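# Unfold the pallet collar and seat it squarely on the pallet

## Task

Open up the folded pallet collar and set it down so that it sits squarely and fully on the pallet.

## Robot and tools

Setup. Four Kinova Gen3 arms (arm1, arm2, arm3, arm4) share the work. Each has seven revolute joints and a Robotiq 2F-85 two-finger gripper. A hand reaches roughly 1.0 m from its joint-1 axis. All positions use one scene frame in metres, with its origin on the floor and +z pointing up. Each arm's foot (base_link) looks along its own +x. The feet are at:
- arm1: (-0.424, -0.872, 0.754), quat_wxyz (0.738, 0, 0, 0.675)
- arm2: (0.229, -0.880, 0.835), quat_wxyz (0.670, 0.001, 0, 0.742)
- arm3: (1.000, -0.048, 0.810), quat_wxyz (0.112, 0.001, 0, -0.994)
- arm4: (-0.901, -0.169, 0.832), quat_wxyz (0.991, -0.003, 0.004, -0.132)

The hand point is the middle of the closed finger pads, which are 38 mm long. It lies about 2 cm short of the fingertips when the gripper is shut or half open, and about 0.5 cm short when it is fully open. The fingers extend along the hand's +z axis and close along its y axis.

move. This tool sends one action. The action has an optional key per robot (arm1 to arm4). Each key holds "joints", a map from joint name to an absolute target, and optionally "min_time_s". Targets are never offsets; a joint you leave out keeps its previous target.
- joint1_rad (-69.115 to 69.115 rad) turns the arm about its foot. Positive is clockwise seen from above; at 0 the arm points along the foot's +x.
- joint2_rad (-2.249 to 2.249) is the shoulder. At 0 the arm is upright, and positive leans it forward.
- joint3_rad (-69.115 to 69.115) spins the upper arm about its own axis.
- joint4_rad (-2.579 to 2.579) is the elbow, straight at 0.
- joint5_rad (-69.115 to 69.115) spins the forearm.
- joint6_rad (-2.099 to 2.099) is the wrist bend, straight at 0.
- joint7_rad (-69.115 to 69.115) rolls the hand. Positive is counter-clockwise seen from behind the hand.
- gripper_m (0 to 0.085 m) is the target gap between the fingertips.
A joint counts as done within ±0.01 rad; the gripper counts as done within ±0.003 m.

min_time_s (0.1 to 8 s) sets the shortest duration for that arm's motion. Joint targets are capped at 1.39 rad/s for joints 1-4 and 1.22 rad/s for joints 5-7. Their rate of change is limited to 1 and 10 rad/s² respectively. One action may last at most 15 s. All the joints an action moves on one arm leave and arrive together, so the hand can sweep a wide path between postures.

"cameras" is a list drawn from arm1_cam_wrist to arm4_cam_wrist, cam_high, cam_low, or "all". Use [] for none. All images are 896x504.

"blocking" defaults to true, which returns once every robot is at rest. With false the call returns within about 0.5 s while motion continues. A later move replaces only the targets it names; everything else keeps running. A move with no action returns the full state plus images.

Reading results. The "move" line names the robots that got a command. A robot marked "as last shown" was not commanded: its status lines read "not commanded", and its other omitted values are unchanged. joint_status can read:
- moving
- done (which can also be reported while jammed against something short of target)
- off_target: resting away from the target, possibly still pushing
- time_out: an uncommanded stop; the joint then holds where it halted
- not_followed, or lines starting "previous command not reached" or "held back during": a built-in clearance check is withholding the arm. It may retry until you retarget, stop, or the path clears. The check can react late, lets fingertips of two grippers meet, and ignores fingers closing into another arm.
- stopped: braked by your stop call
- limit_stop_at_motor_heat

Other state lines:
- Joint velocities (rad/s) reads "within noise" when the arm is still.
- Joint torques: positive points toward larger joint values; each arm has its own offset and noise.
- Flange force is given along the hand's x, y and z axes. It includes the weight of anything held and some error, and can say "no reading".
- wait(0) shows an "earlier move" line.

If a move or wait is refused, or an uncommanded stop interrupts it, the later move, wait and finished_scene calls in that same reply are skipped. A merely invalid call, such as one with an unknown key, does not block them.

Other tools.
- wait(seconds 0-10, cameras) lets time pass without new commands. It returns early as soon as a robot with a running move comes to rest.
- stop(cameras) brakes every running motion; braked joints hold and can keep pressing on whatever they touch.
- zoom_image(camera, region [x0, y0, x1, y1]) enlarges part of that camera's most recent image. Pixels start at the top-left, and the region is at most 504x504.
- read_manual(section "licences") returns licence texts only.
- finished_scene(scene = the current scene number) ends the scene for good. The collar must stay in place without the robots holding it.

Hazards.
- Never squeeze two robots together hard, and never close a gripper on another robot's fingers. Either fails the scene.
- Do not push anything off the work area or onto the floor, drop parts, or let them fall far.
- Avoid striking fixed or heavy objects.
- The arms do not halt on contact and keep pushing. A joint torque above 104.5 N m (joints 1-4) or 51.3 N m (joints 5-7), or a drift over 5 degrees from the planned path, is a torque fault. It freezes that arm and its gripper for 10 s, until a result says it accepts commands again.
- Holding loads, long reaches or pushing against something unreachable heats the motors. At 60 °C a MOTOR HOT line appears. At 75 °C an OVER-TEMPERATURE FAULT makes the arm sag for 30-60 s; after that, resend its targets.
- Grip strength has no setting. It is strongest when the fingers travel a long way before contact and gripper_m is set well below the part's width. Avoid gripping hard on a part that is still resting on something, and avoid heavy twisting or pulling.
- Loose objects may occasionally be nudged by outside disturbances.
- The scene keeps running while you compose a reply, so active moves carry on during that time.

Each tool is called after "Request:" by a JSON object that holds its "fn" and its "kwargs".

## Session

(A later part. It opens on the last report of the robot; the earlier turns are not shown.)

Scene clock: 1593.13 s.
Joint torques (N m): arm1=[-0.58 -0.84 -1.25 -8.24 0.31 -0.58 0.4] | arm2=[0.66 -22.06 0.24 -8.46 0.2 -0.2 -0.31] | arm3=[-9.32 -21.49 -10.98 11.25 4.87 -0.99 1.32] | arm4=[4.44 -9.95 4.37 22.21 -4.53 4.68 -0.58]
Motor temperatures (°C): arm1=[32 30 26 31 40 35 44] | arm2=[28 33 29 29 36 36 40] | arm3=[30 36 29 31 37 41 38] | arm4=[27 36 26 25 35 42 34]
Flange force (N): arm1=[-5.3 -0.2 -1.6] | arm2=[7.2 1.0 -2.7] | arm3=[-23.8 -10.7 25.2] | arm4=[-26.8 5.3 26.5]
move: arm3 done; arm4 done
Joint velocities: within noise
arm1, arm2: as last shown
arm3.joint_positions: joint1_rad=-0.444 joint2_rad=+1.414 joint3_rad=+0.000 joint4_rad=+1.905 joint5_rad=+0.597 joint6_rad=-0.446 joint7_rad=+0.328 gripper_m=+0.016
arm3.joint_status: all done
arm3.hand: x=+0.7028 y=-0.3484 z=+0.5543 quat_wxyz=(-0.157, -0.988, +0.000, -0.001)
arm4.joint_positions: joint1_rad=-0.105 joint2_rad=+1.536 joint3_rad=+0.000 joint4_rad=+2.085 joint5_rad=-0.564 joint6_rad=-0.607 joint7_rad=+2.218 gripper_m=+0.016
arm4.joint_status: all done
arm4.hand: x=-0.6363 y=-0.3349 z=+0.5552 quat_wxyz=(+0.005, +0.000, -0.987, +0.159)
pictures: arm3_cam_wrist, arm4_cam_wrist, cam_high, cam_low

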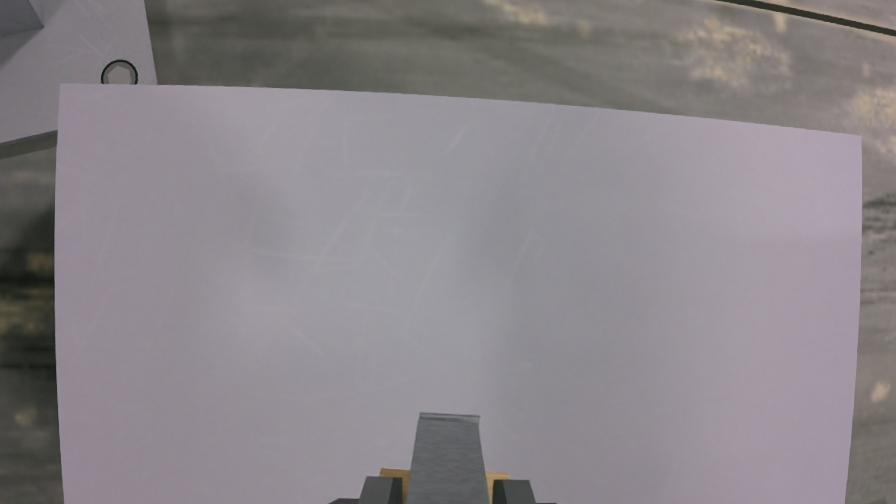

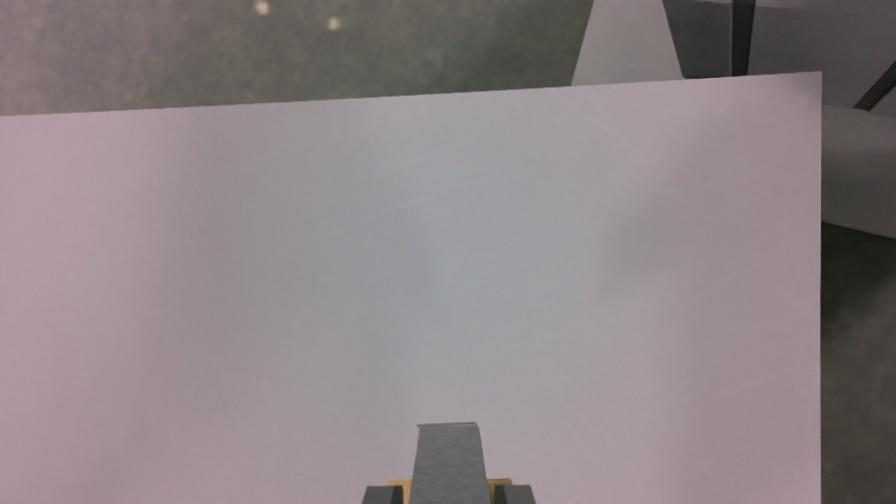

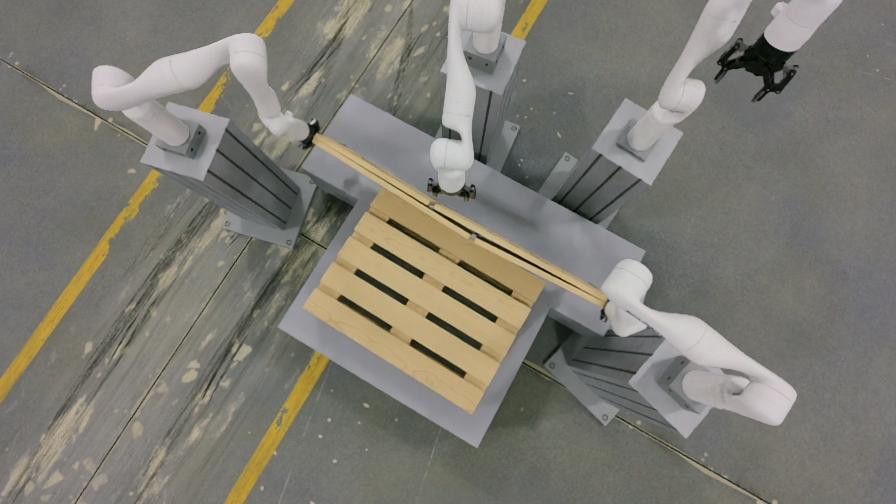

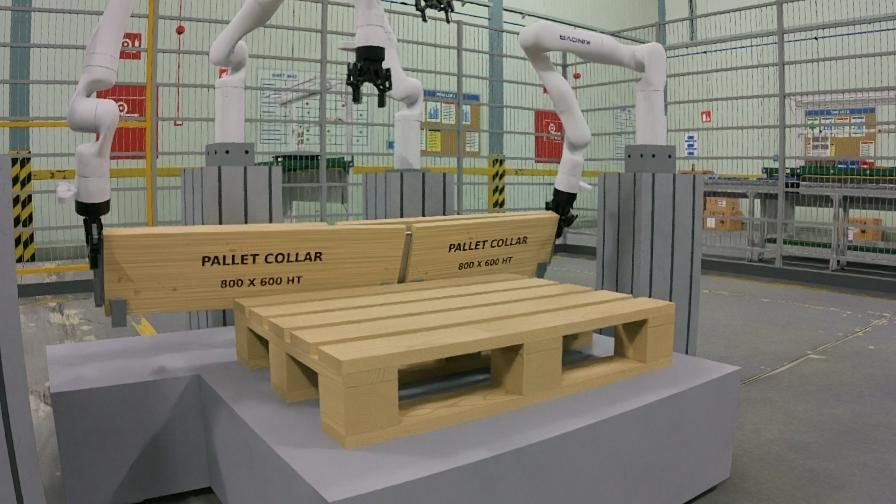

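Request:
{"fn": "move", "kwargs": {"arm3": {"joints": {"joint1_rad": -0.3634, "joint2_rad": 1.1268, "joint3_rad": 0, "joint4_rad": 2.0914, "joint5_rad": 0.7692, "joint6_rad": -0.2936, "joint7_rad": 0.2217}, "min_time_s": 3.5}, "arm4": {"joints": {"joint1_rad": -0.2042, "joint2_rad": 1.232, "joint3_rad": 0, "joint4_rad": 2.2784, "joint5_rad": -0.5867, "joint6_rad": -0.4514, "joint7_rad": 2.1716}, "min_time_s": 3.5}, "cameras": ["arm2_cam_wrist", "cam_low", "cam_high"]}}

Request:
{"fn": "zoom_image", "kwargs": {"camera": "cam_high", "region": [280, 90, 640, 330]}}

Scene clock: 1694.20 s.
Joint torques (N m): arm1=[-0.57 -0.91 -1.23 -8.25 0.31 -0.57 0.37] | arm2=[0.57 -22.03 0.1 -8.5 0.21 -0.18 -0.37] | arm3=[12.07 -48.58 16.71 -28.67 -2.65 -6.16 1.47] | arm4=[-5.22 -48.27 -0.32 -24.36 2.05 -14.05 -0.61]
Motor temperatures (°C): arm1=[32 30 26 30 40 35 44] | arm2=[28 33 29 29 36 36 40] | arm3=[30 37 29 32 38 41 38] | arm4=[27 36 26 29 35 43 34]
Flange force (N): arm1=[-5.4 -0.2 -1.6] | arm2=[7.5 0.8 -2.6] | arm3=[55.9 -6.4 24.9] | arm4=[54.6 6.6 29.5]
move: arm3 done; arm4 time_out
Joint velocities: within noise
arm1.joint_positions: joint1_rad=-0.451 joint2_rad=-0.488 joint3_rad=-0.090 joint4_rad=+1.489 joint5_rad=-0.024 joint6_rad=+1.942 joint7_rad=+1.015 gripper_m=+0.085
arm1.joint_status: not commanded
arm1.hand: x=-0.4710 y=-0.7525 z=+1.2743 quat_wxyz=(-0.037, +0.668, -0.738, -0.091)
arm2: as last shown
arm2.hand: x=+0.0390 y=-0.3003 z=+0.9016 quat_wxyz=(+0.000, +0.822, -0.570, -0.001)
arm3.joint_positions: joint1_rad=-0.363 joint2_rad=+1.127 joint3_rad=+0.000 joint4_rad=+2.091 joint5_rad=+0.769 joint6_rad=-0.294 joint7_rad=+0.222 gripper_m=+0.016
arm3.joint_status: all done
arm3.hand: x=+0.6906 y=-0.3005 z=+0.6593 quat_wxyz=(-0.122, -0.993, +0.000, -0.001)
arm4.joint_positions: joint1_rad=-0.204 joint2_rad=+1.255 joint3_rad=+0.000 joint4_rad=+2.278 joint5_rad=-0.587 joint6_rad=-0.451 joint7_rad=+2.172 gripper_m=+0.016
arm4.joint_status: joint2_rad time_out (moved -0.281 of -0.304); the others done
arm4.hand: x=-0.6325 y=-0.2866 z=+0.6533 quat_wxyz=(+0.016, +0.001, -0.992, +0.123)
pictures: arm2_cam_wrist, cam_high, cam_low

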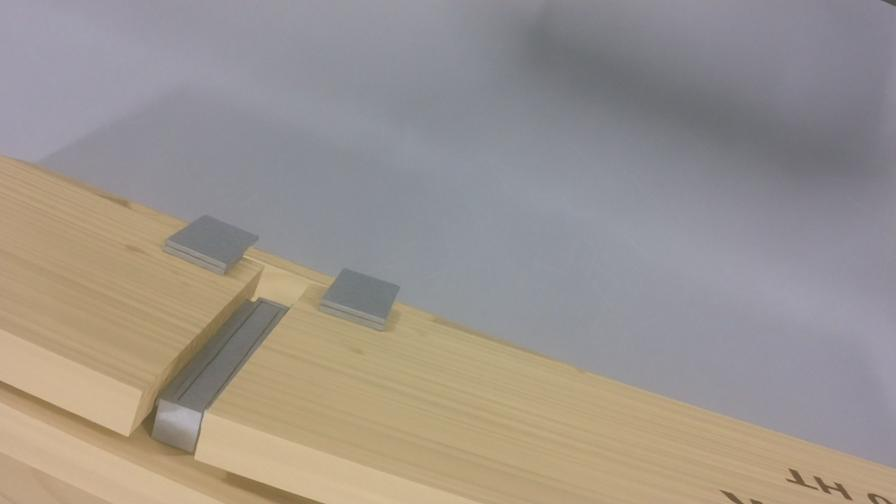

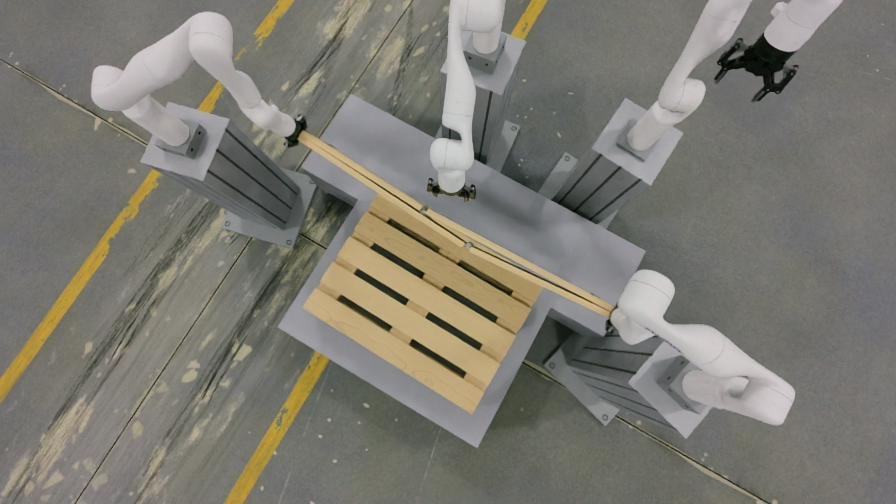

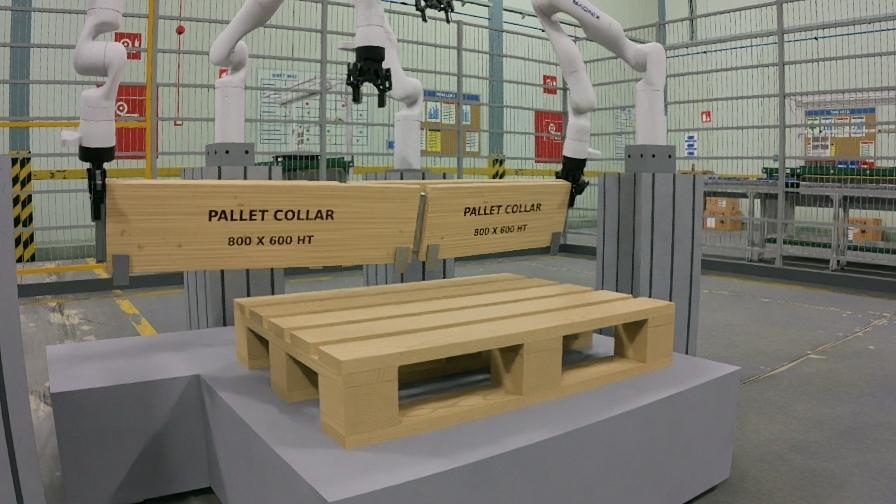

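Scaled by 1.400 from the camera's image (finer frame: 1280x720).

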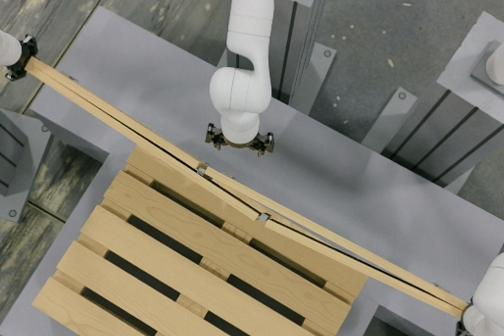

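Request:
{"fn": "move", "kwargs": {"arm3": {"joints": {"joint1_rad": -0.3918, "joint2_rad": 1.1073, "joint3_rad": 0, "joint4_rad": 2.0796, "joint5_rad": 0.7115, "joint6_rad": -0.153, "joint7_rad": 0.2454}, "min_time_s": 2.5}, "arm4": {"joints": {"joint1_rad": -0.1574, "joint2_rad": 1.2312, "joint3_rad": 0, "joint4_rad": 2.333, "joint5_rad": -0.2816, "joint6_rad": -0.4514, "joint7_rad": 1.9339}, "min_time_s": 2.5}}}

Request:
{"fn": "move", "kwargs": {"arm3": {"joints": {"joint1_rad": -0.4204, "joint2_rad": 1.1002, "joint3_rad": 0, "joint4_rad": 2.0599, "joint5_rad": 0.7, "joint6_rad": 0.0, "joint7_rad": 0.2259}, "min_time_s": 2.5}, "arm4": {"joints": {"joint1_rad": -0.1052, "joint2_rad": 1.2226, "joint3_rad": 0, "joint4_rad": 2.3335, "joint5_rad": 0, "joint6_rad": -0.4145, "joint7_rad": 1.7304}, "min_time_s": 2.5}, "cameras": ["arm2_cam_wrist", "cam_low", "cam_high"]}}

Request:
{"fn": "zoom_image", "kwargs": {"camera": "cam_high", "region": [280, 90, 640, 330]}}

Scene clock: 1809.00 s.
Joint torques (N m): arm1=[-0.56 -0.85 -1.23 -8.27 0.31 -0.6 0.38] | arm2=[0.58 -22.07 0.16 -8.49 0.23 -0.22 -0.33] | arm3=[1.07 -33.12 3.77 -7.34 0.85 -2.07 0.98] | arm4=[-0.75 -29.81 -0.04 -0.73 -0.17 -4.53 -0.21]
Motor temperatures (°C): arm1=[32 30 26 30 40 35 44] | arm2=[28 33 29 29 35 36 40] | arm3=[30 52 30 34 37 41 37] | arm4=[27 57 26 28 35 45 34]
Flange force (N): arm1=[-5.2 -0.3 -1.5] | arm2=[7.3 0.8 -2.7] | arm3=[13.1 -5.2 25.1] | arm4=[12.5 2.6 28.7]
move: arm3 done; arm4 done
Joint velocities: within noise
arm1: as last shown
arm2.joint_positions: joint1_rad=-0.255 joint2_rad=+0.935 joint3_rad=+0.000 joint4_rad=+1.164 joint5_rad=+0.000 joint6_rad=+1.043 joint7_rad=+1.571 gripper_m=+0.085
arm2.joint_status: not commanded
arm2.hand: x=+0.0390 y=-0.3003 z=+0.9016 quat_wxyz=(+0.000, +0.822, -0.570, -0.001)
arm3.joint_positions: joint1_rad=-0.392 joint2_rad=+1.107 joint3_rad=+0.000 joint4_rad=+2.080 joint5_rad=+0.712 joint6_rad=-0.153 joint7_rad=+0.245 gripper_m=+0.016
arm3.joint_status: all done
arm3.hand: x=+0.6905 y=-0.2755 z=+0.6592 quat_wxyz=(-0.062, -0.998, +0.000, -0.001)
arm4.joint_positions: joint1_rad=-0.157 joint2_rad=+1.231 joint3_rad=+0.000 joint4_rad=+2.333 joint5_rad=-0.282 joint6_rad=-0.452 joint7_rad=+1.934 gripper_m=+0.016
arm4.joint_status: all done
arm4.hand: x=-0.6395 y=-0.2614 z=+0.6598 quat_wxyz=(+0.005, +0.000, -0.998, +0.063)
pictures: none

Scene clock: 1811.83 s.
Joint torques (N m): arm1=[-0.51 -0.84 -1.26 -8.26 0.35 -0.57 0.4] | arm2=[0.64 -22 0.14 -8.43 0.26 -0.21 -0.37] | arm3=[-3.92 -22.02 -4.13 8.16 0.38 2.1 -0.17] | arm4=[0.91 -16.68 1.2 16.25 -0.21 4.31 0.4]
Motor temperatures (°C): arm1=[32 30 26 30 40 35 44] | arm2=[28 33 29 29 35 36 40] | arm3=[30 52 30 34 37 41 37] | arm4=[27 57 26 28 35 45 34]
Flange force (N): arm1=[-5.3 -0.3 -1.5] | arm2=[7.2 0.9 -2.8] | arm3=[-15.7 -2.1 25.9] | arm4=[-16.0 -1.0 28.6]
move: arm3 done; arm4 done
Joint velocities: within noise
arm1, arm2: as last shown
arm3.joint_positions: joint1_rad=-0.420 joint2_rad=+1.100 joint3_rad=+0.000 joint4_rad=+2.060 joint5_rad=+0.700 joint6_rad=+0.000 joint7_rad=+0.226 gripper_m=+0.016
arm3.joint_status: all done
arm3.hand: x=+0.6951 y=-0.2470 z=+0.6593 quat_wxyz=(+0.005, -1.000, +0.000, -0.008)
arm4.joint_positions: joint1_rad=-0.105 joint2_rad=+1.223 joint3_rad=+0.000 joint4_rad=+2.334 joint5_rad=+0.000 joint6_rad=-0.414 joint7_rad=+1.730 gripper_m=+0.016
arm4.joint_status: all done
arm4.hand: x=-0.6415 y=-0.2373 z=+0.6597 quat_wxyz=(+0.005, +0.000, -1.000, +0.002)
pictures: arm2_cam_wrist, cam_high, cam_low

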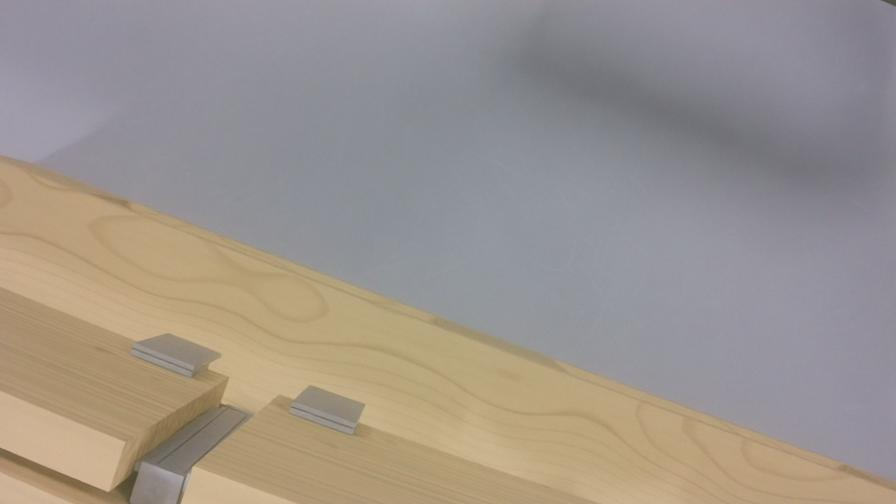

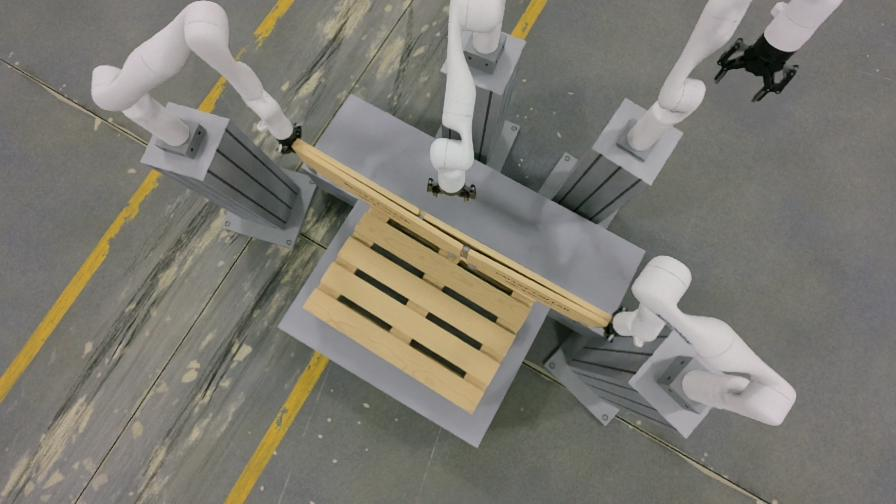

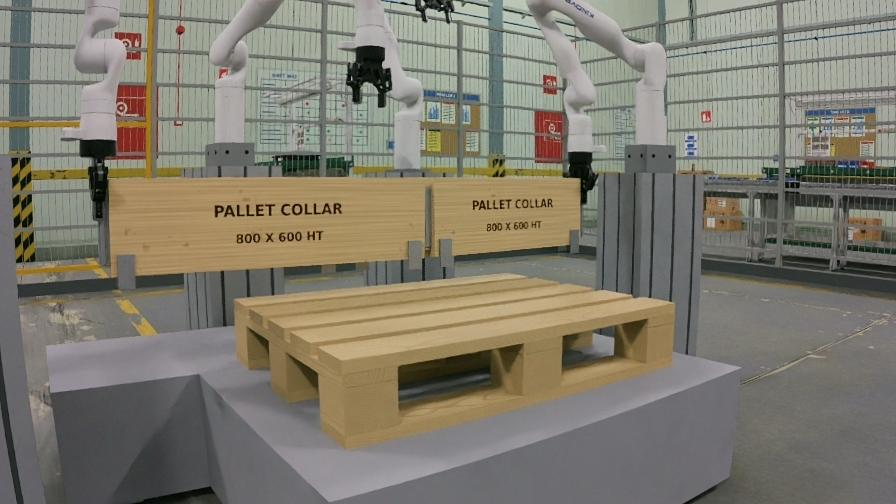

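Scaled by 1.400 from the camera's image (finer frame: 1280x720).

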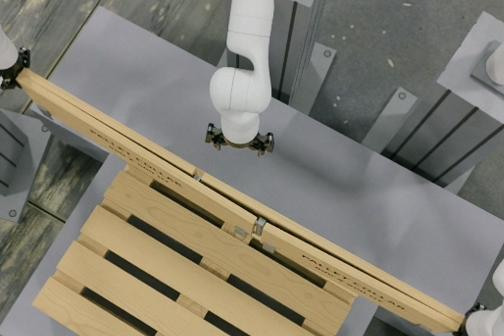

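Request:
{"fn": "move", "kwargs": {"arm3": {"joints": {"joint1_rad": -0.6248, "joint2_rad": 1.2141, "joint3_rad": 0, "joint4_rad": 1.7685, "joint5_rad": 0, "joint6_rad": 0.159, "joint7_rad": 0.8611}, "min_time_s": 3}, "arm4": {"joints": {"joint1_rad": 0.2632, "joint2_rad": 1.2822, "joint3_rad": 0, "joint4_rad": 2.118, "joint5_rad": 0, "joint6_rad": -0.2586, "joint7_rad": 1.994}, "min_time_s": 3}, "cameras": ["cam_high"]}}

Request:
{"fn": "zoom_image", "kwargs": {"camera": "cam_high", "region": [280, 60, 640, 330]}}

Scene clock: 1948.70 s.
Joint torques (N m): arm1=[-0.55 -0.85 -1.31 -8.22 0.3 -0.58 0.39] | arm2=[0.61 -22.04 0.14 -8.47 0.25 -0.18 -0.31] | arm3=[0.6 -35.53 3.75 -7.5 2.15 -1.42 1.33] | arm4=[-1.76 -31.25 -2.62 -1.5 0.05 -3.21 -0.08]
Motor temperatures (°C): arm1=[32 30 26 30 40 35 44] | arm2=[28 33 29 29 35 36 40] | arm3=[29 41 29 33 37 41 37] | arm4=[27 44 26 27 35 43 34]
Flange force (N): arm1=[-5.4 -0.5 -1.7] | arm2=[7.4 0.9 -2.6] | arm3=[11.7 -2.8 26.3] | arm4=[11.2 -1.7 27.8]
move: arm3 done; arm4 done
TORQUE WARNING: arm4's joint2_rad reached its warning level (56.7 N m). A warning alone does not stop the arm.
Joint velocities: arm1=[within noise] | arm2=[within noise] | arm3=[within noise] | arm4=[0 0 0.002 0.006 0.003 0.002 0.001]
arm1, arm2: as last shown
arm3.joint_positions: joint1_rad=-0.625 joint2_rad=+1.214 joint3_rad=+0.000 joint4_rad=+1.769 joint5_rad=+0.000 joint6_rad=+0.159 joint7_rad=+0.861 gripper_m=+0.016
arm3.joint_status: all done
arm3.hand: x=+0.6890 y=-0.3652 z=+0.6193 quat_wxyz=(+0.000, -0.998, -0.070, -0.001)
arm4.joint_positions: joint1_rad=+0.263 joint2_rad=+1.282 joint3_rad=+0.000 joint4_rad=+2.118 joint5_rad=+0.000 joint6_rad=-0.258 joint7_rad=+1.994 gripper_m=+0.016
arm4.joint_status: all done
arm4.hand: x=-0.6372 y=-0.3543 z=+0.6202 quat_wxyz=(+0.005, -0.053, -0.999, +0.002)

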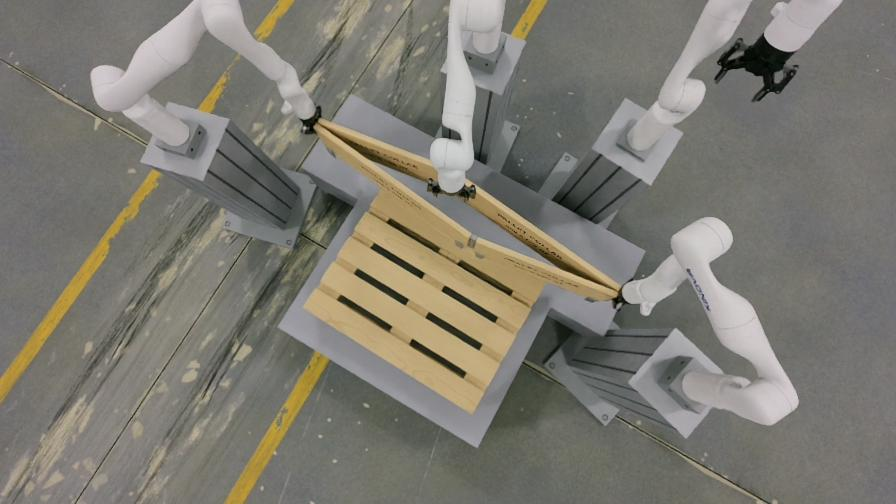

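Scaled by 1.400 from the camera's image (finer frame: 1280x720).

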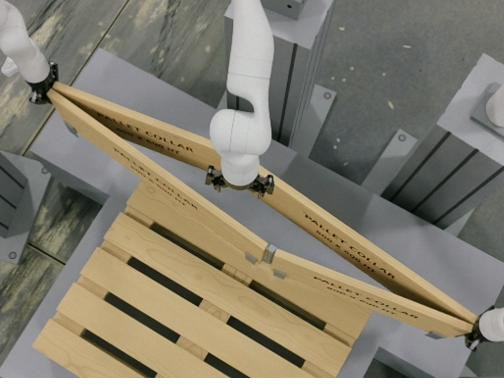

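Request:
{"fn": "move", "kwargs": {"arm3": {"joints": {"joint1_rad": -0.7597, "joint2_rad": 1.5488, "joint3_rad": 0, "joint4_rad": 1.2198, "joint5_rad": 0, "joint6_rad": 0.373, "joint7_rad": 0.7873}, "min_time_s": 3.5}, "arm4": {"joints": {"joint1_rad": 0.5093, "joint2_rad": 1.5479, "joint3_rad": 0, "joint4_rad": 1.6509, "joint5_rad": 0, "joint6_rad": -0.0572, "joint7_rad": 2.1965}, "min_time_s": 3.5}, "cameras": ["arm2_cam_wrist", "cam_low", "cam_high"]}}

Request:
{"fn": "zoom_image", "kwargs": {"camera": "cam_high", "region": [280, 60, 640, 330]}}

Scene clock: 1966.33 s.
Joint torques (N m): arm1=[-0.57 -0.83 -1.22 -8.27 0.32 -0.6 0.37] | arm2=[0.6 -22.02 0.07 -8.46 0.26 -0.19 -0.36] | arm3=[-10.49 47.54 -13.99 -2.51 5.76 -24.89 10.93] | arm4=[15.57 50.04 31.03 12.06 -5.44 -4.36 -4.01]
Motor temperatures (°C): arm1=[32 30 26 30 40 35 44] | arm2=[28 33 29 29 35 36 40] | arm3=[30 42 30 33 37 41 37] | arm4=[27 45 26 27 35 43 34]
Flange force (N): arm1=[-5.2 -0.3 -1.5] | arm2=[7.3 0.8 -2.7] | arm3=[-15.6 16.1 -168.3] | arm4=[-61.3 -16.5 -140.3]
move: arm3 time_out; arm4 time_out
TORQUE WARNING: arm3's joint6_rad reached its warning level (29.4 N m). A warning alone does not stop the arm.
Joint velocities: within noise
arm1, arm2: as last shown
arm3.joint_positions: joint1_rad=-0.760 joint2_rad=+1.533 joint3_rad=+0.000 joint4_rad=+1.220 joint5_rad=+0.000 joint6_rad=+0.373 joint7_rad=+0.787 gripper_m=+0.016
arm3.joint_status: joint2_rad time_out (moved +0.319 of +0.335); the others done
arm3.hand: x=+0.6791 y=-0.4880 z=+0.5078 quat_wxyz=(-0.006, -0.995, -0.101, +0.004)
arm4.joint_positions: joint1_rad=+0.509 joint2_rad=+1.519 joint3_rad=+0.000 joint4_rad=+1.651 joint5_rad=+0.000 joint6_rad=-0.057 joint7_rad=+2.197 gripper_m=+0.016
arm4.joint_status: joint2_rad time_out (moved +0.237 of +0.266); the others done
arm4.hand: x=-0.6215 y=-0.4823 z=+0.5123 quat_wxyz=(-0.007, -0.075, -0.997, +0.012)
pictures: arm2_cam_wrist, cam_high, cam_low

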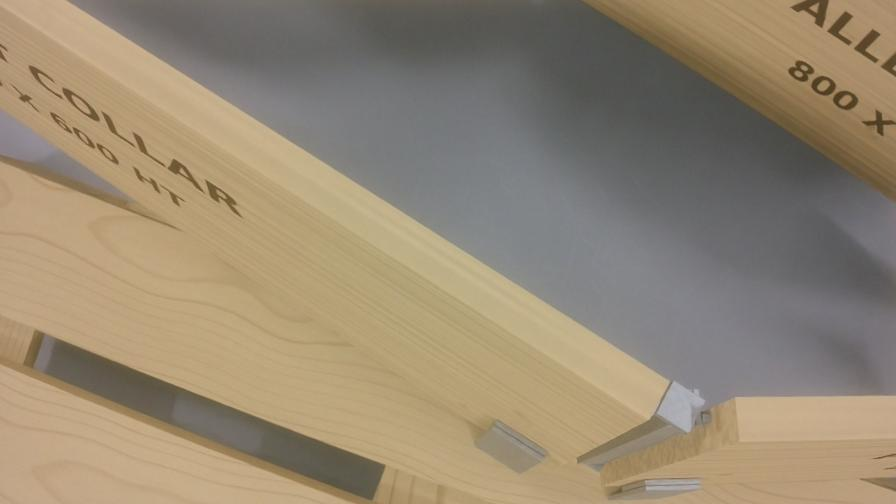

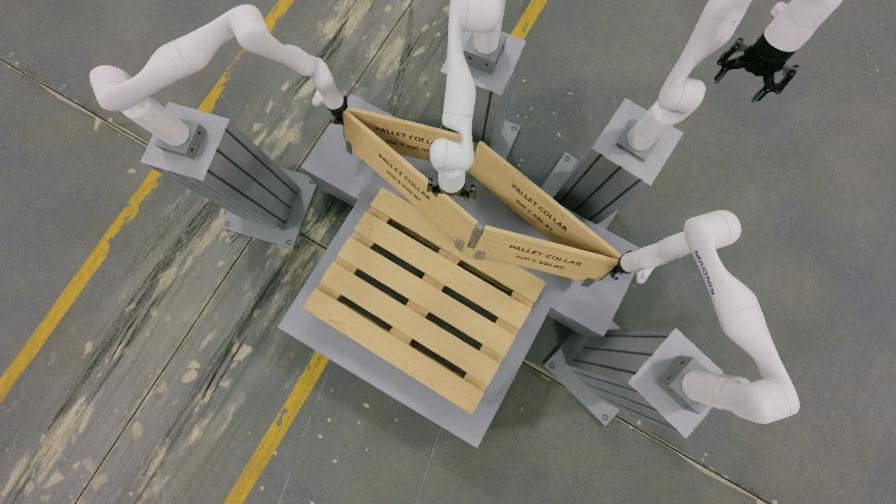

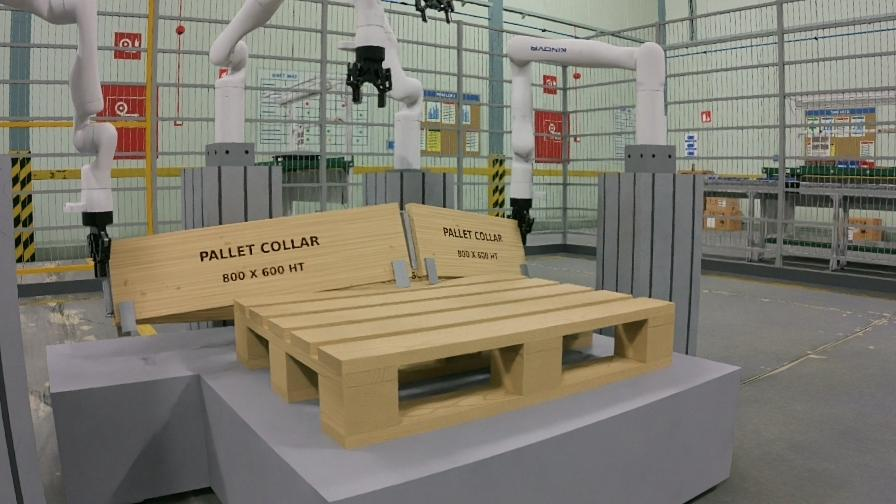

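Scaled by 1.400 from the camera's image (finer frame: 1280x720).

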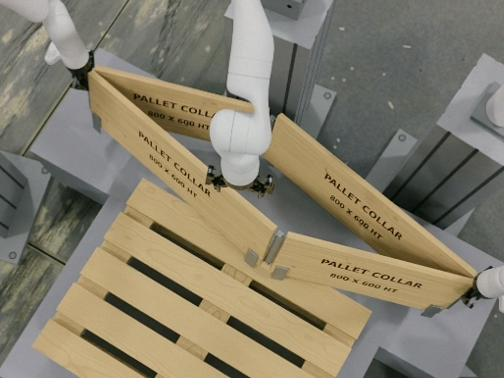

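Request:
{"fn": "move", "kwargs": {"arm3": {"joints": {"joint1_rad": -0.7618, "joint2_rad": 1.3304, "joint3_rad": 0, "joint4_rad": 1.3659, "joint5_rad": 0, "joint6_rad": 0.4453, "joint7_rad": 0.7853}, "min_time_s": 2.5}, "arm4": {"joints": {"joint1_rad": 0.5107, "joint2_rad": 1.3068, "joint3_rad": 0, "joint4_rad": 1.7932, "joint5_rad": 0, "joint6_rad": 0.0416, "joint7_rad": 2.1979}, "min_time_s": 2.5}, "cameras": ["cam_low", "cam_high"]}}

Request:
{"fn": "zoom_image", "kwargs": {"camera": "cam_high", "region": [280, 60, 640, 330]}}

Scene clock: 1994.20 s.
Joint torques (N m): arm1=[-0.53 -0.86 -1.25 -8.26 0.31 -0.62 0.39] | arm2=[0.59 -22.06 0.16 -8.46 0.21 -0.22 -0.32] | arm3=[-1.89 -38.48 0.62 -10.49 1.57 -1.83 1.17] | arm4=[2.31 -29.57 3.91 -3.83 -1.74 -1.7 -1.82]
Motor temperatures (°C): arm1=[32 30 26 30 40 35 44] | arm2=[28 33 29 29 35 36 40] | arm3=[30 43 30 32 38 44 38] | arm4=[28 46 28 27 35 43 34]
Flange force (N): arm1=[-5.3 -0.3 -1.6] | arm2=[7.2 0.8 -2.7] | arm3=[4.1 -5.2 21.2] | arm4=[3.5 3.7 16.0]
move: arm3 done; arm4 done
Joint velocities: within noise
arm1, arm2: as last shown
arm3.joint_positions: joint1_rad=-0.762 joint2_rad=+1.330 joint3_rad=+0.000 joint4_rad=+1.366 joint5_rad=+0.000 joint6_rad=+0.445 joint7_rad=+0.785 gripper_m=+0.016
arm3.joint_status: all done
arm3.hand: x=+0.6800 y=-0.4883 z=+0.5995 quat_wxyz=(+0.000, -0.995, -0.101, -0.001)
arm4.joint_positions: joint1_rad=+0.511 joint2_rad=+1.307 joint3_rad=+0.000 joint4_rad=+1.793 joint5_rad=+0.000 joint6_rad=+0.042 joint7_rad=+2.198 gripper_m=+0.016
arm4.joint_status: all done
arm4.hand: x=-0.6219 y=-0.4816 z=+0.6004 quat_wxyz=(+0.004, -0.075, -0.997, +0.002)
pictures: cam_high, cam_low

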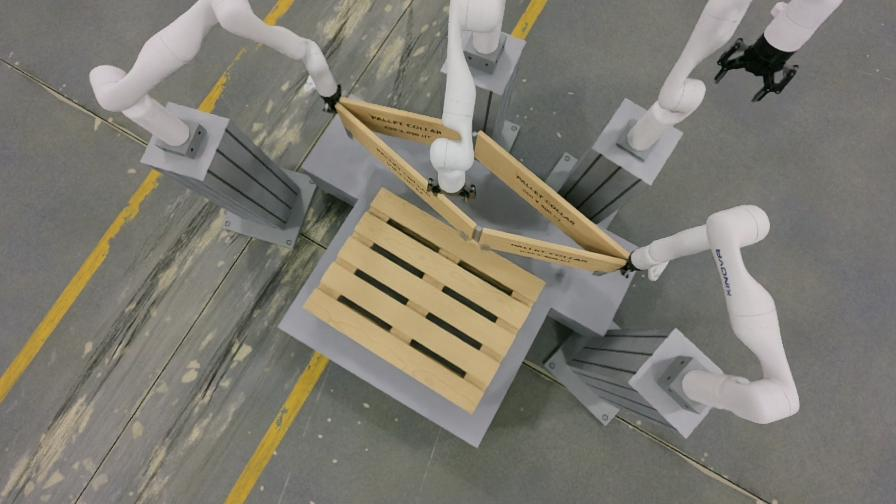

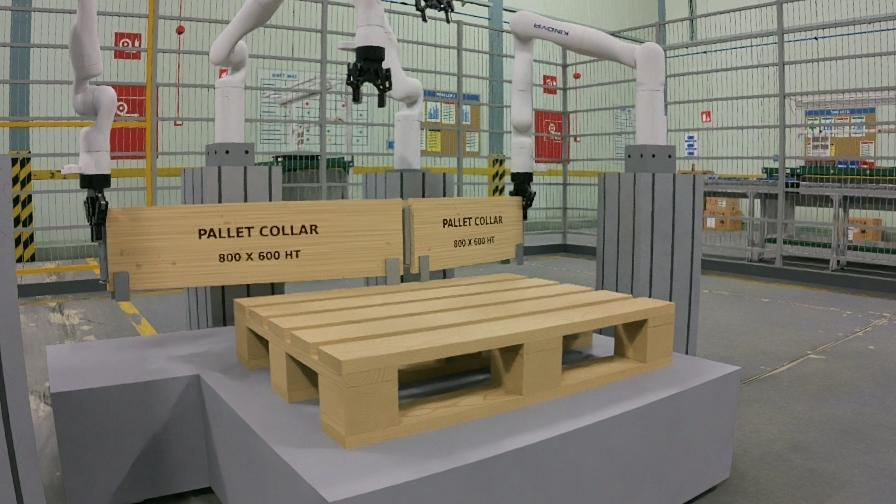

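Scaled by 1.400 from the camera's image (finer frame: 1280x720).

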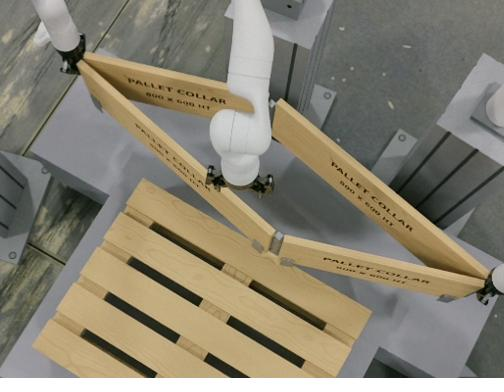

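Request:
{"fn": "move", "kwargs": {"arm3": {"joints": {"joint1_rad": -0.7953, "joint2_rad": 1.3062, "joint3_rad": 0, "joint4_rad": 1.3201, "joint5_rad": 0, "joint6_rad": 0.5153, "joint7_rad": 0.7604}, "min_time_s": 2}, "arm4": {"joints": {"joint1_rad": 0.5575, "joint2_rad": 1.2613, "joint3_rad": 0, "joint4_rad": 1.7754, "joint5_rad": 0, "joint6_rad": 0.1049, "joint7_rad": 2.236}, "min_time_s": 2}, "arm2": {"joints": {"joint1_rad": -0.105, "joint2_rad": 0.0, "joint4_rad": 1.8, "joint6_rad": 1.3}, "min_time_s": 3}, "cameras": ["cam_low", "cam_high"]}}

Request:
{"fn": "zoom_image", "kwargs": {"camera": "cam_high", "region": [280, 60, 640, 330]}}

Scene clock: 2058.00 s.
Joint torques (N m): arm1=[-0.54 -0.87 -1.25 -8.25 0.32 -0.58 0.36] | arm2=[0.62 -7.28 -0.36 -9.53 0.2 -0.3 -0.35] | arm3=[-2.05 -38.73 1.02 -8.65 1.52 1.03 0.81] | arm4=[1.31 -33.19 1.47 -2.22 -0.55 -0.47 -0.58]
Motor temperatures (°C): arm1=[32 30 26 30 40 34 44] | arm2=[28 33 29 29 35 36 40] | arm3=[30 43 29 32 37 42 37] | arm4=[27 47 27 26 35 43 34]
Flange force (N): arm1=[-5.4 -0.3 -1.6] | arm2=[5.2 -0.4 -0.1] | arm3=[1.4 -4.2 26.3] | arm4=[-1.1 0.7 28.4]
move: arm2 done; arm3 done; arm4 done
Joint velocities: within noise
arm1: as last shown
arm2.joint_positions: joint1_rad=-0.105 joint2_rad=+0.000 joint3_rad=+0.000 joint4_rad=+1.800 joint5_rad=+0.000 joint6_rad=+1.300 joint7_rad=+1.571 gripper_m=+0.085
arm2.joint_status: all done
arm2.hand: x=+0.1883 y=-0.5635 z=+1.1590 quat_wxyz=(-0.013, +0.776, -0.630, -0.018)
arm3.joint_positions: joint1_rad=-0.795 joint2_rad=+1.306 joint3_rad=+0.000 joint4_rad=+1.320 joint5_rad=+0.000 joint6_rad=+0.515 joint7_rad=+0.760 gripper_m=+0.016
arm3.joint_status: all done
arm3.hand: x=+0.6860 y=-0.5132 z=+0.6195 quat_wxyz=(+0.000, -0.994, -0.105, -0.001)
arm4.joint_positions: joint1_rad=+0.557 joint2_rad=+1.261 joint3_rad=+0.000 joint4_rad=+1.775 joint5_rad=+0.000 joint6_rad=+0.105 joint7_rad=+2.236 gripper_m=+0.016
arm4.joint_status: all done
arm4.hand: x=-0.6267 y=-0.5049 z=+0.6204 quat_wxyz=(+0.004, -0.079, -0.997, +0.002)
pictures: cam_high, cam_low

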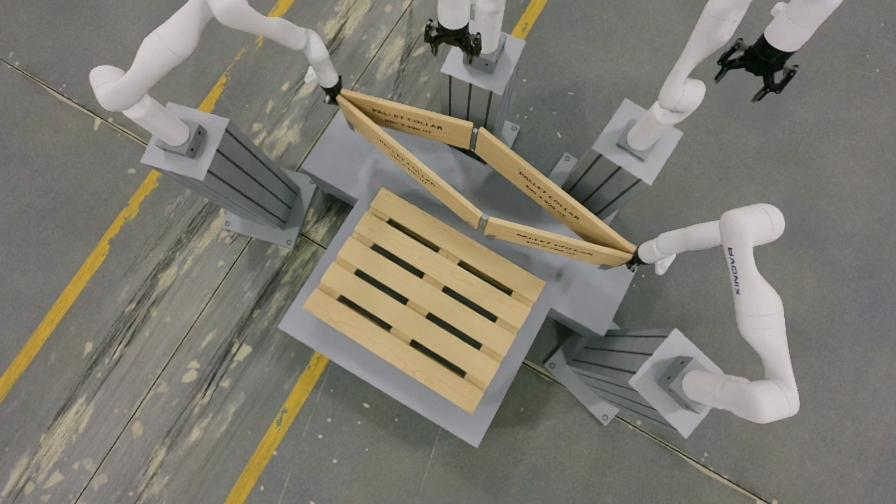

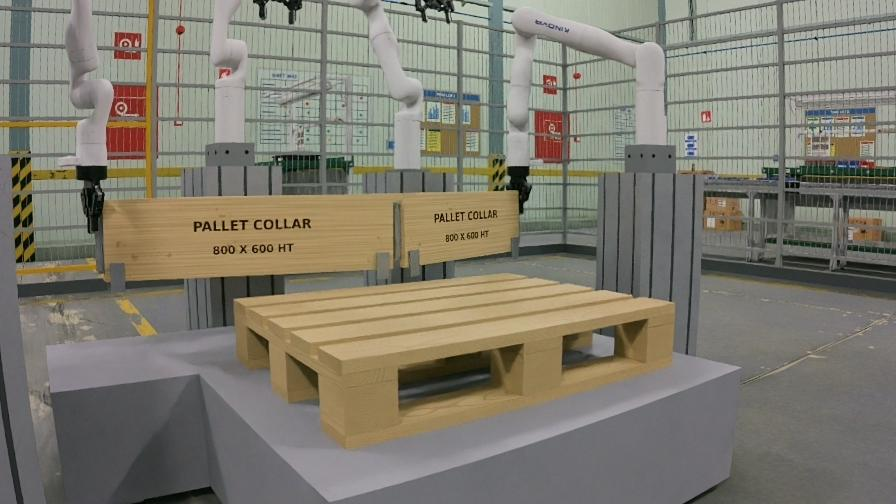

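Scaled by 1.400 from the camera's image (finer frame: 1280x720).

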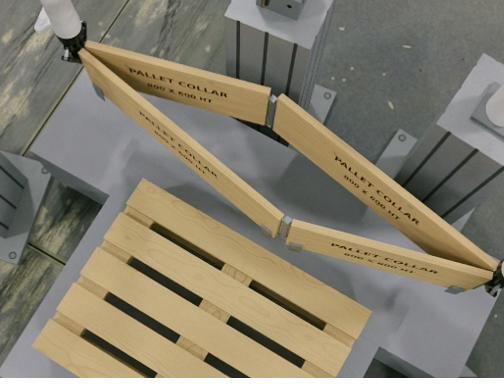

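Request:
{"fn": "move", "kwargs": {"arm3": {"joints": {"joint1_rad": -0.7953, "joint2_rad": 1.4827, "joint4_rad": 1.1903, "joint6_rad": 0.4686, "joint7_rad": 0.7604}, "min_time_s": 2}, "arm4": {"joints": {"joint1_rad": 0.5575, "joint2_rad": 1.4534, "joint4_rad": 1.638, "joint6_rad": 0.0502, "joint7_rad": 2.236}, "min_time_s": 2}, "cameras": ["cam_low"]}}

Request:
{"fn": "move", "kwargs": {"arm3": {"joints": {"joint1_rad": -0.7953, "joint2_rad": 1.659, "joint4_rad": 1.0143, "joint6_rad": 0.4683, "joint7_rad": 0.7604}, "min_time_s": 2.5}, "arm4": {"joints": {"joint1_rad": 0.5575, "joint2_rad": 1.6288, "joint4_rad": 1.4691, "joint6_rad": 0.0437, "joint7_rad": 2.236}, "min_time_s": 2.5}, "cameras": ["cam_low", "cam_high"]}}

Request:
{"fn": "zoom_image", "kwargs": {"camera": "cam_low", "region": [40, 180, 544, 400]}}

Scene clock: 2083.97 s.
Joint torques (N m): arm1=[-0.6 -0.81 -1.29 -8.23 0.32 -0.58 0.39] | arm2=[0.62 -7.3 -0.31 -9.6 0.22 -0.36 -0.33] | arm3=[-1.89 -38.87 1.33 -7.92 1.48 1.01 0.72] | arm4=[1.22 -33.39 1.33 -1.29 -0.6 -0.52 -0.56]
Motor temperatures (°C): arm1=[32 30 26 30 39 34 44] | arm2=[28 33 29 28 35 36 40] | arm3=[29 45 29 32 37 42 37] | arm4=[27 48 27 26 35 43 34]
Flange force (N): arm1=[-5.3 -0.4 -1.6] | arm2=[5.3 -0.2 -0.1] | arm3=[1.7 -4.2 25.4] | arm4=[-0.9 0.6 28.1]
move: arm3 done; arm4 done
Joint velocities: within noise
arm1, arm2: as last shown
arm3.joint_positions: joint1_rad=-0.795 joint2_rad=+1.483 joint3_rad=+0.000 joint4_rad=+1.190 joint5_rad=+0.000 joint6_rad=+0.469 joint7_rad=+0.760 gripper_m=+0.016
arm3.joint_status: all done
arm3.hand: x=+0.6861 y=-0.5134 z=+0.5395 quat_wxyz=(+0.000, -0.994, -0.105, -0.001)
arm4.joint_positions: joint1_rad=+0.557 joint2_rad=+1.453 joint3_rad=+0.000 joint4_rad=+1.638 joint5_rad=+0.000 joint6_rad=+0.050 joint7_rad=+2.236 gripper_m=+0.016
arm4.joint_status: all done
arm4.hand: x=-0.6275 y=-0.5052 z=+0.5401 quat_wxyz=(+0.004, -0.079, -0.997, +0.002)

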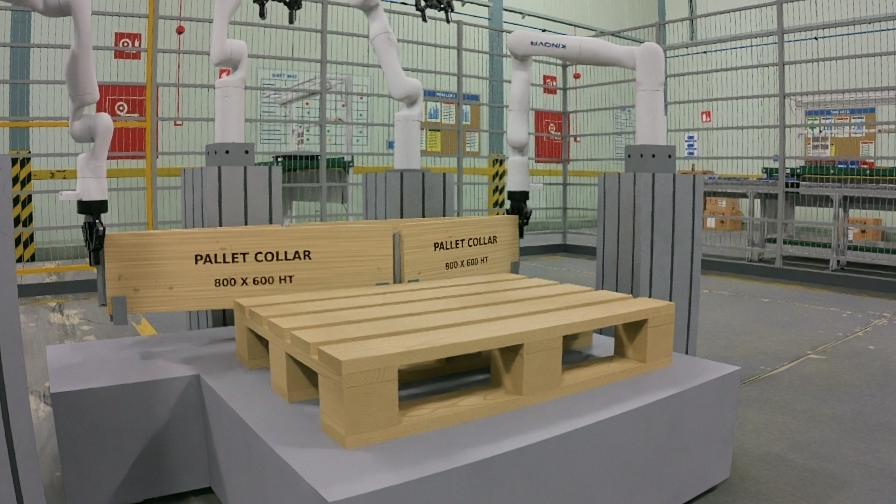

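Scene clock: 2086.77 s.
Joint torques (N m): arm1=[-0.5 -0.81 -1.23 -8.24 0.32 -0.6 0.4] | arm2=[0.63 -7.32 -0.24 -9.5 0.18 -0.3 -0.34] | arm3=[1.75 -33.62 5.17 -8.04 2.36 0.16 0.72] | arm4=[-1.6 -30.41 -3.11 -3.1 -0.51 -0.98 -0.31]
Motor temperatures (°C): arm1=[32 30 26 30 39 34 44] | arm2=[28 33 29 28 35 36 40] | arm3=[29 44 29 32 37 42 37] | arm4=[27 48 27 26 35 43 34]
Flange force (N): arm1=[-5.2 -0.3 -1.6] | arm2=[5.0 -0.1 -0.1] | arm3=[9.6 -2.9 11.4] | arm4=[6.7 -0.7 16.1]
move: arm3 done; arm4 done
Joint velocities: within noise
arm1.joint_positions: joint1_rad=-0.451 joint2_rad=-0.488 joint3_rad=-0.090 joint4_rad=+1.489 joint5_rad=-0.024 joint6_rad=+1.942 joint7_rad=+1.015 gripper_m=+0.085
arm1.joint_status: not commanded
arm1.hand: x=-0.4710 y=-0.7525 z=+1.2743 quat_wxyz=(-0.037, +0.668, -0.738, -0.091)
arm2: as last shown
arm3.joint_positions: joint1_rad=-0.795 joint2_rad=+1.659 joint3_rad=+0.000 joint4_rad=+1.014 joint5_rad=+0.000 joint6_rad=+0.468 joint7_rad=+0.760 gripper_m=+0.016
arm3.joint_status: all done
arm3.hand: x=+0.6863 y=-0.5134 z=+0.4654 quat_wxyz=(+0.000, -0.994, -0.105, -0.001)
arm4.joint_positions: joint1_rad=+0.558 joint2_rad=+1.629 joint3_rad=+0.000 joint4_rad=+1.469 joint5_rad=+0.000 joint6_rad=+0.044 joint7_rad=+2.236 gripper_m=+0.016
arm4.joint_status: all done
arm4.hand: x=-0.6281 y=-0.5057 z=+0.4664 quat_wxyz=(+0.004, -0.079, -0.997, +0.003)
pictures: cam_high, cam_low

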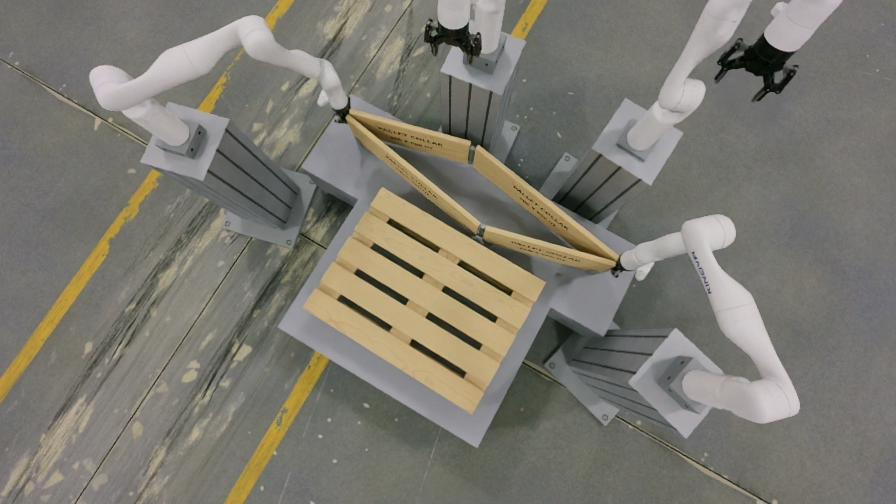

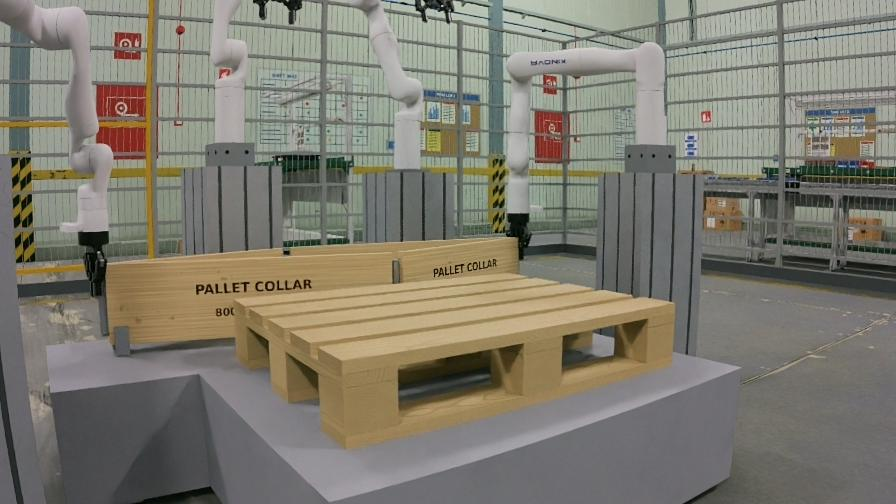

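Scaled by 1.000.

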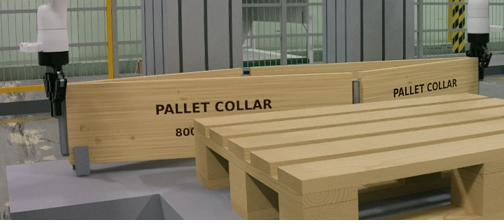

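Request:
{"fn": "move", "kwargs": {"arm3": {"joints": {"joint2_rad": 1.6655, "joint6_rad": 0.4618}, "min_time_s": 1}, "arm4": {"joints": {"joint2_rad": 1.6368, "joint6_rad": 0.0357}, "min_time_s": 1}}}

Scene clock: 2099.87 s.
Joint torques (N m): arm1=[-0.57 -0.83 -1.23 -8.3 0.31 -0.58 0.39] | arm2=[0.64 -7.36 -0.35 -9.59 0.19 -0.31 -0.37] | arm3=[-1.42 -24.29 0.95 -4.57 1.22 0.56 0.63] | arm4=[0.59 -22.59 -0.07 2.14 -0.36 1.62 -0.21]
Motor temperatures (°C): arm1=[32 30 26 30 39 34 44] | arm2=[28 32 29 28 35 36 40] | arm3=[29 44 29 32 37 42 37] | arm4=[27 47 27 26 35 43 34]
Flange force (N): arm1=[-5.2 -0.2 -1.3] | arm2=[5.1 -0.4 0.1] | arm3=[2.6 -4.2 -2.2] | arm4=[-2.4 -1.8 10.4]
move: arm3 done; arm4 done
Joint velocities: within noise
arm1, arm2: as last shown
arm3.joint_positions: joint1_rad=-0.795 joint2_rad=+1.665 joint3_rad=+0.000 joint4_rad=+1.014 joint5_rad=+0.000 joint6_rad=+0.462 joint7_rad=+0.760 gripper_m=+0.016
arm3.joint_status: all done
arm3.hand: x=+0.6873 y=-0.5116 z=+0.4618 quat_wxyz=(+0.000, -0.994, -0.105, -0.001)
arm4.joint_positions: joint1_rad=+0.557 joint2_rad=+1.637 joint3_rad=+0.000 joint4_rad=+1.469 joint5_rad=+0.000 joint6_rad=+0.036 joint7_rad=+2.236 gripper_m=+0.016
arm4.joint_status: all done
arm4.hand: x=-0.6299 y=-0.5037 z=+0.4629 quat_wxyz=(+0.004, -0.079, -0.997, +0.002)
pictures: none


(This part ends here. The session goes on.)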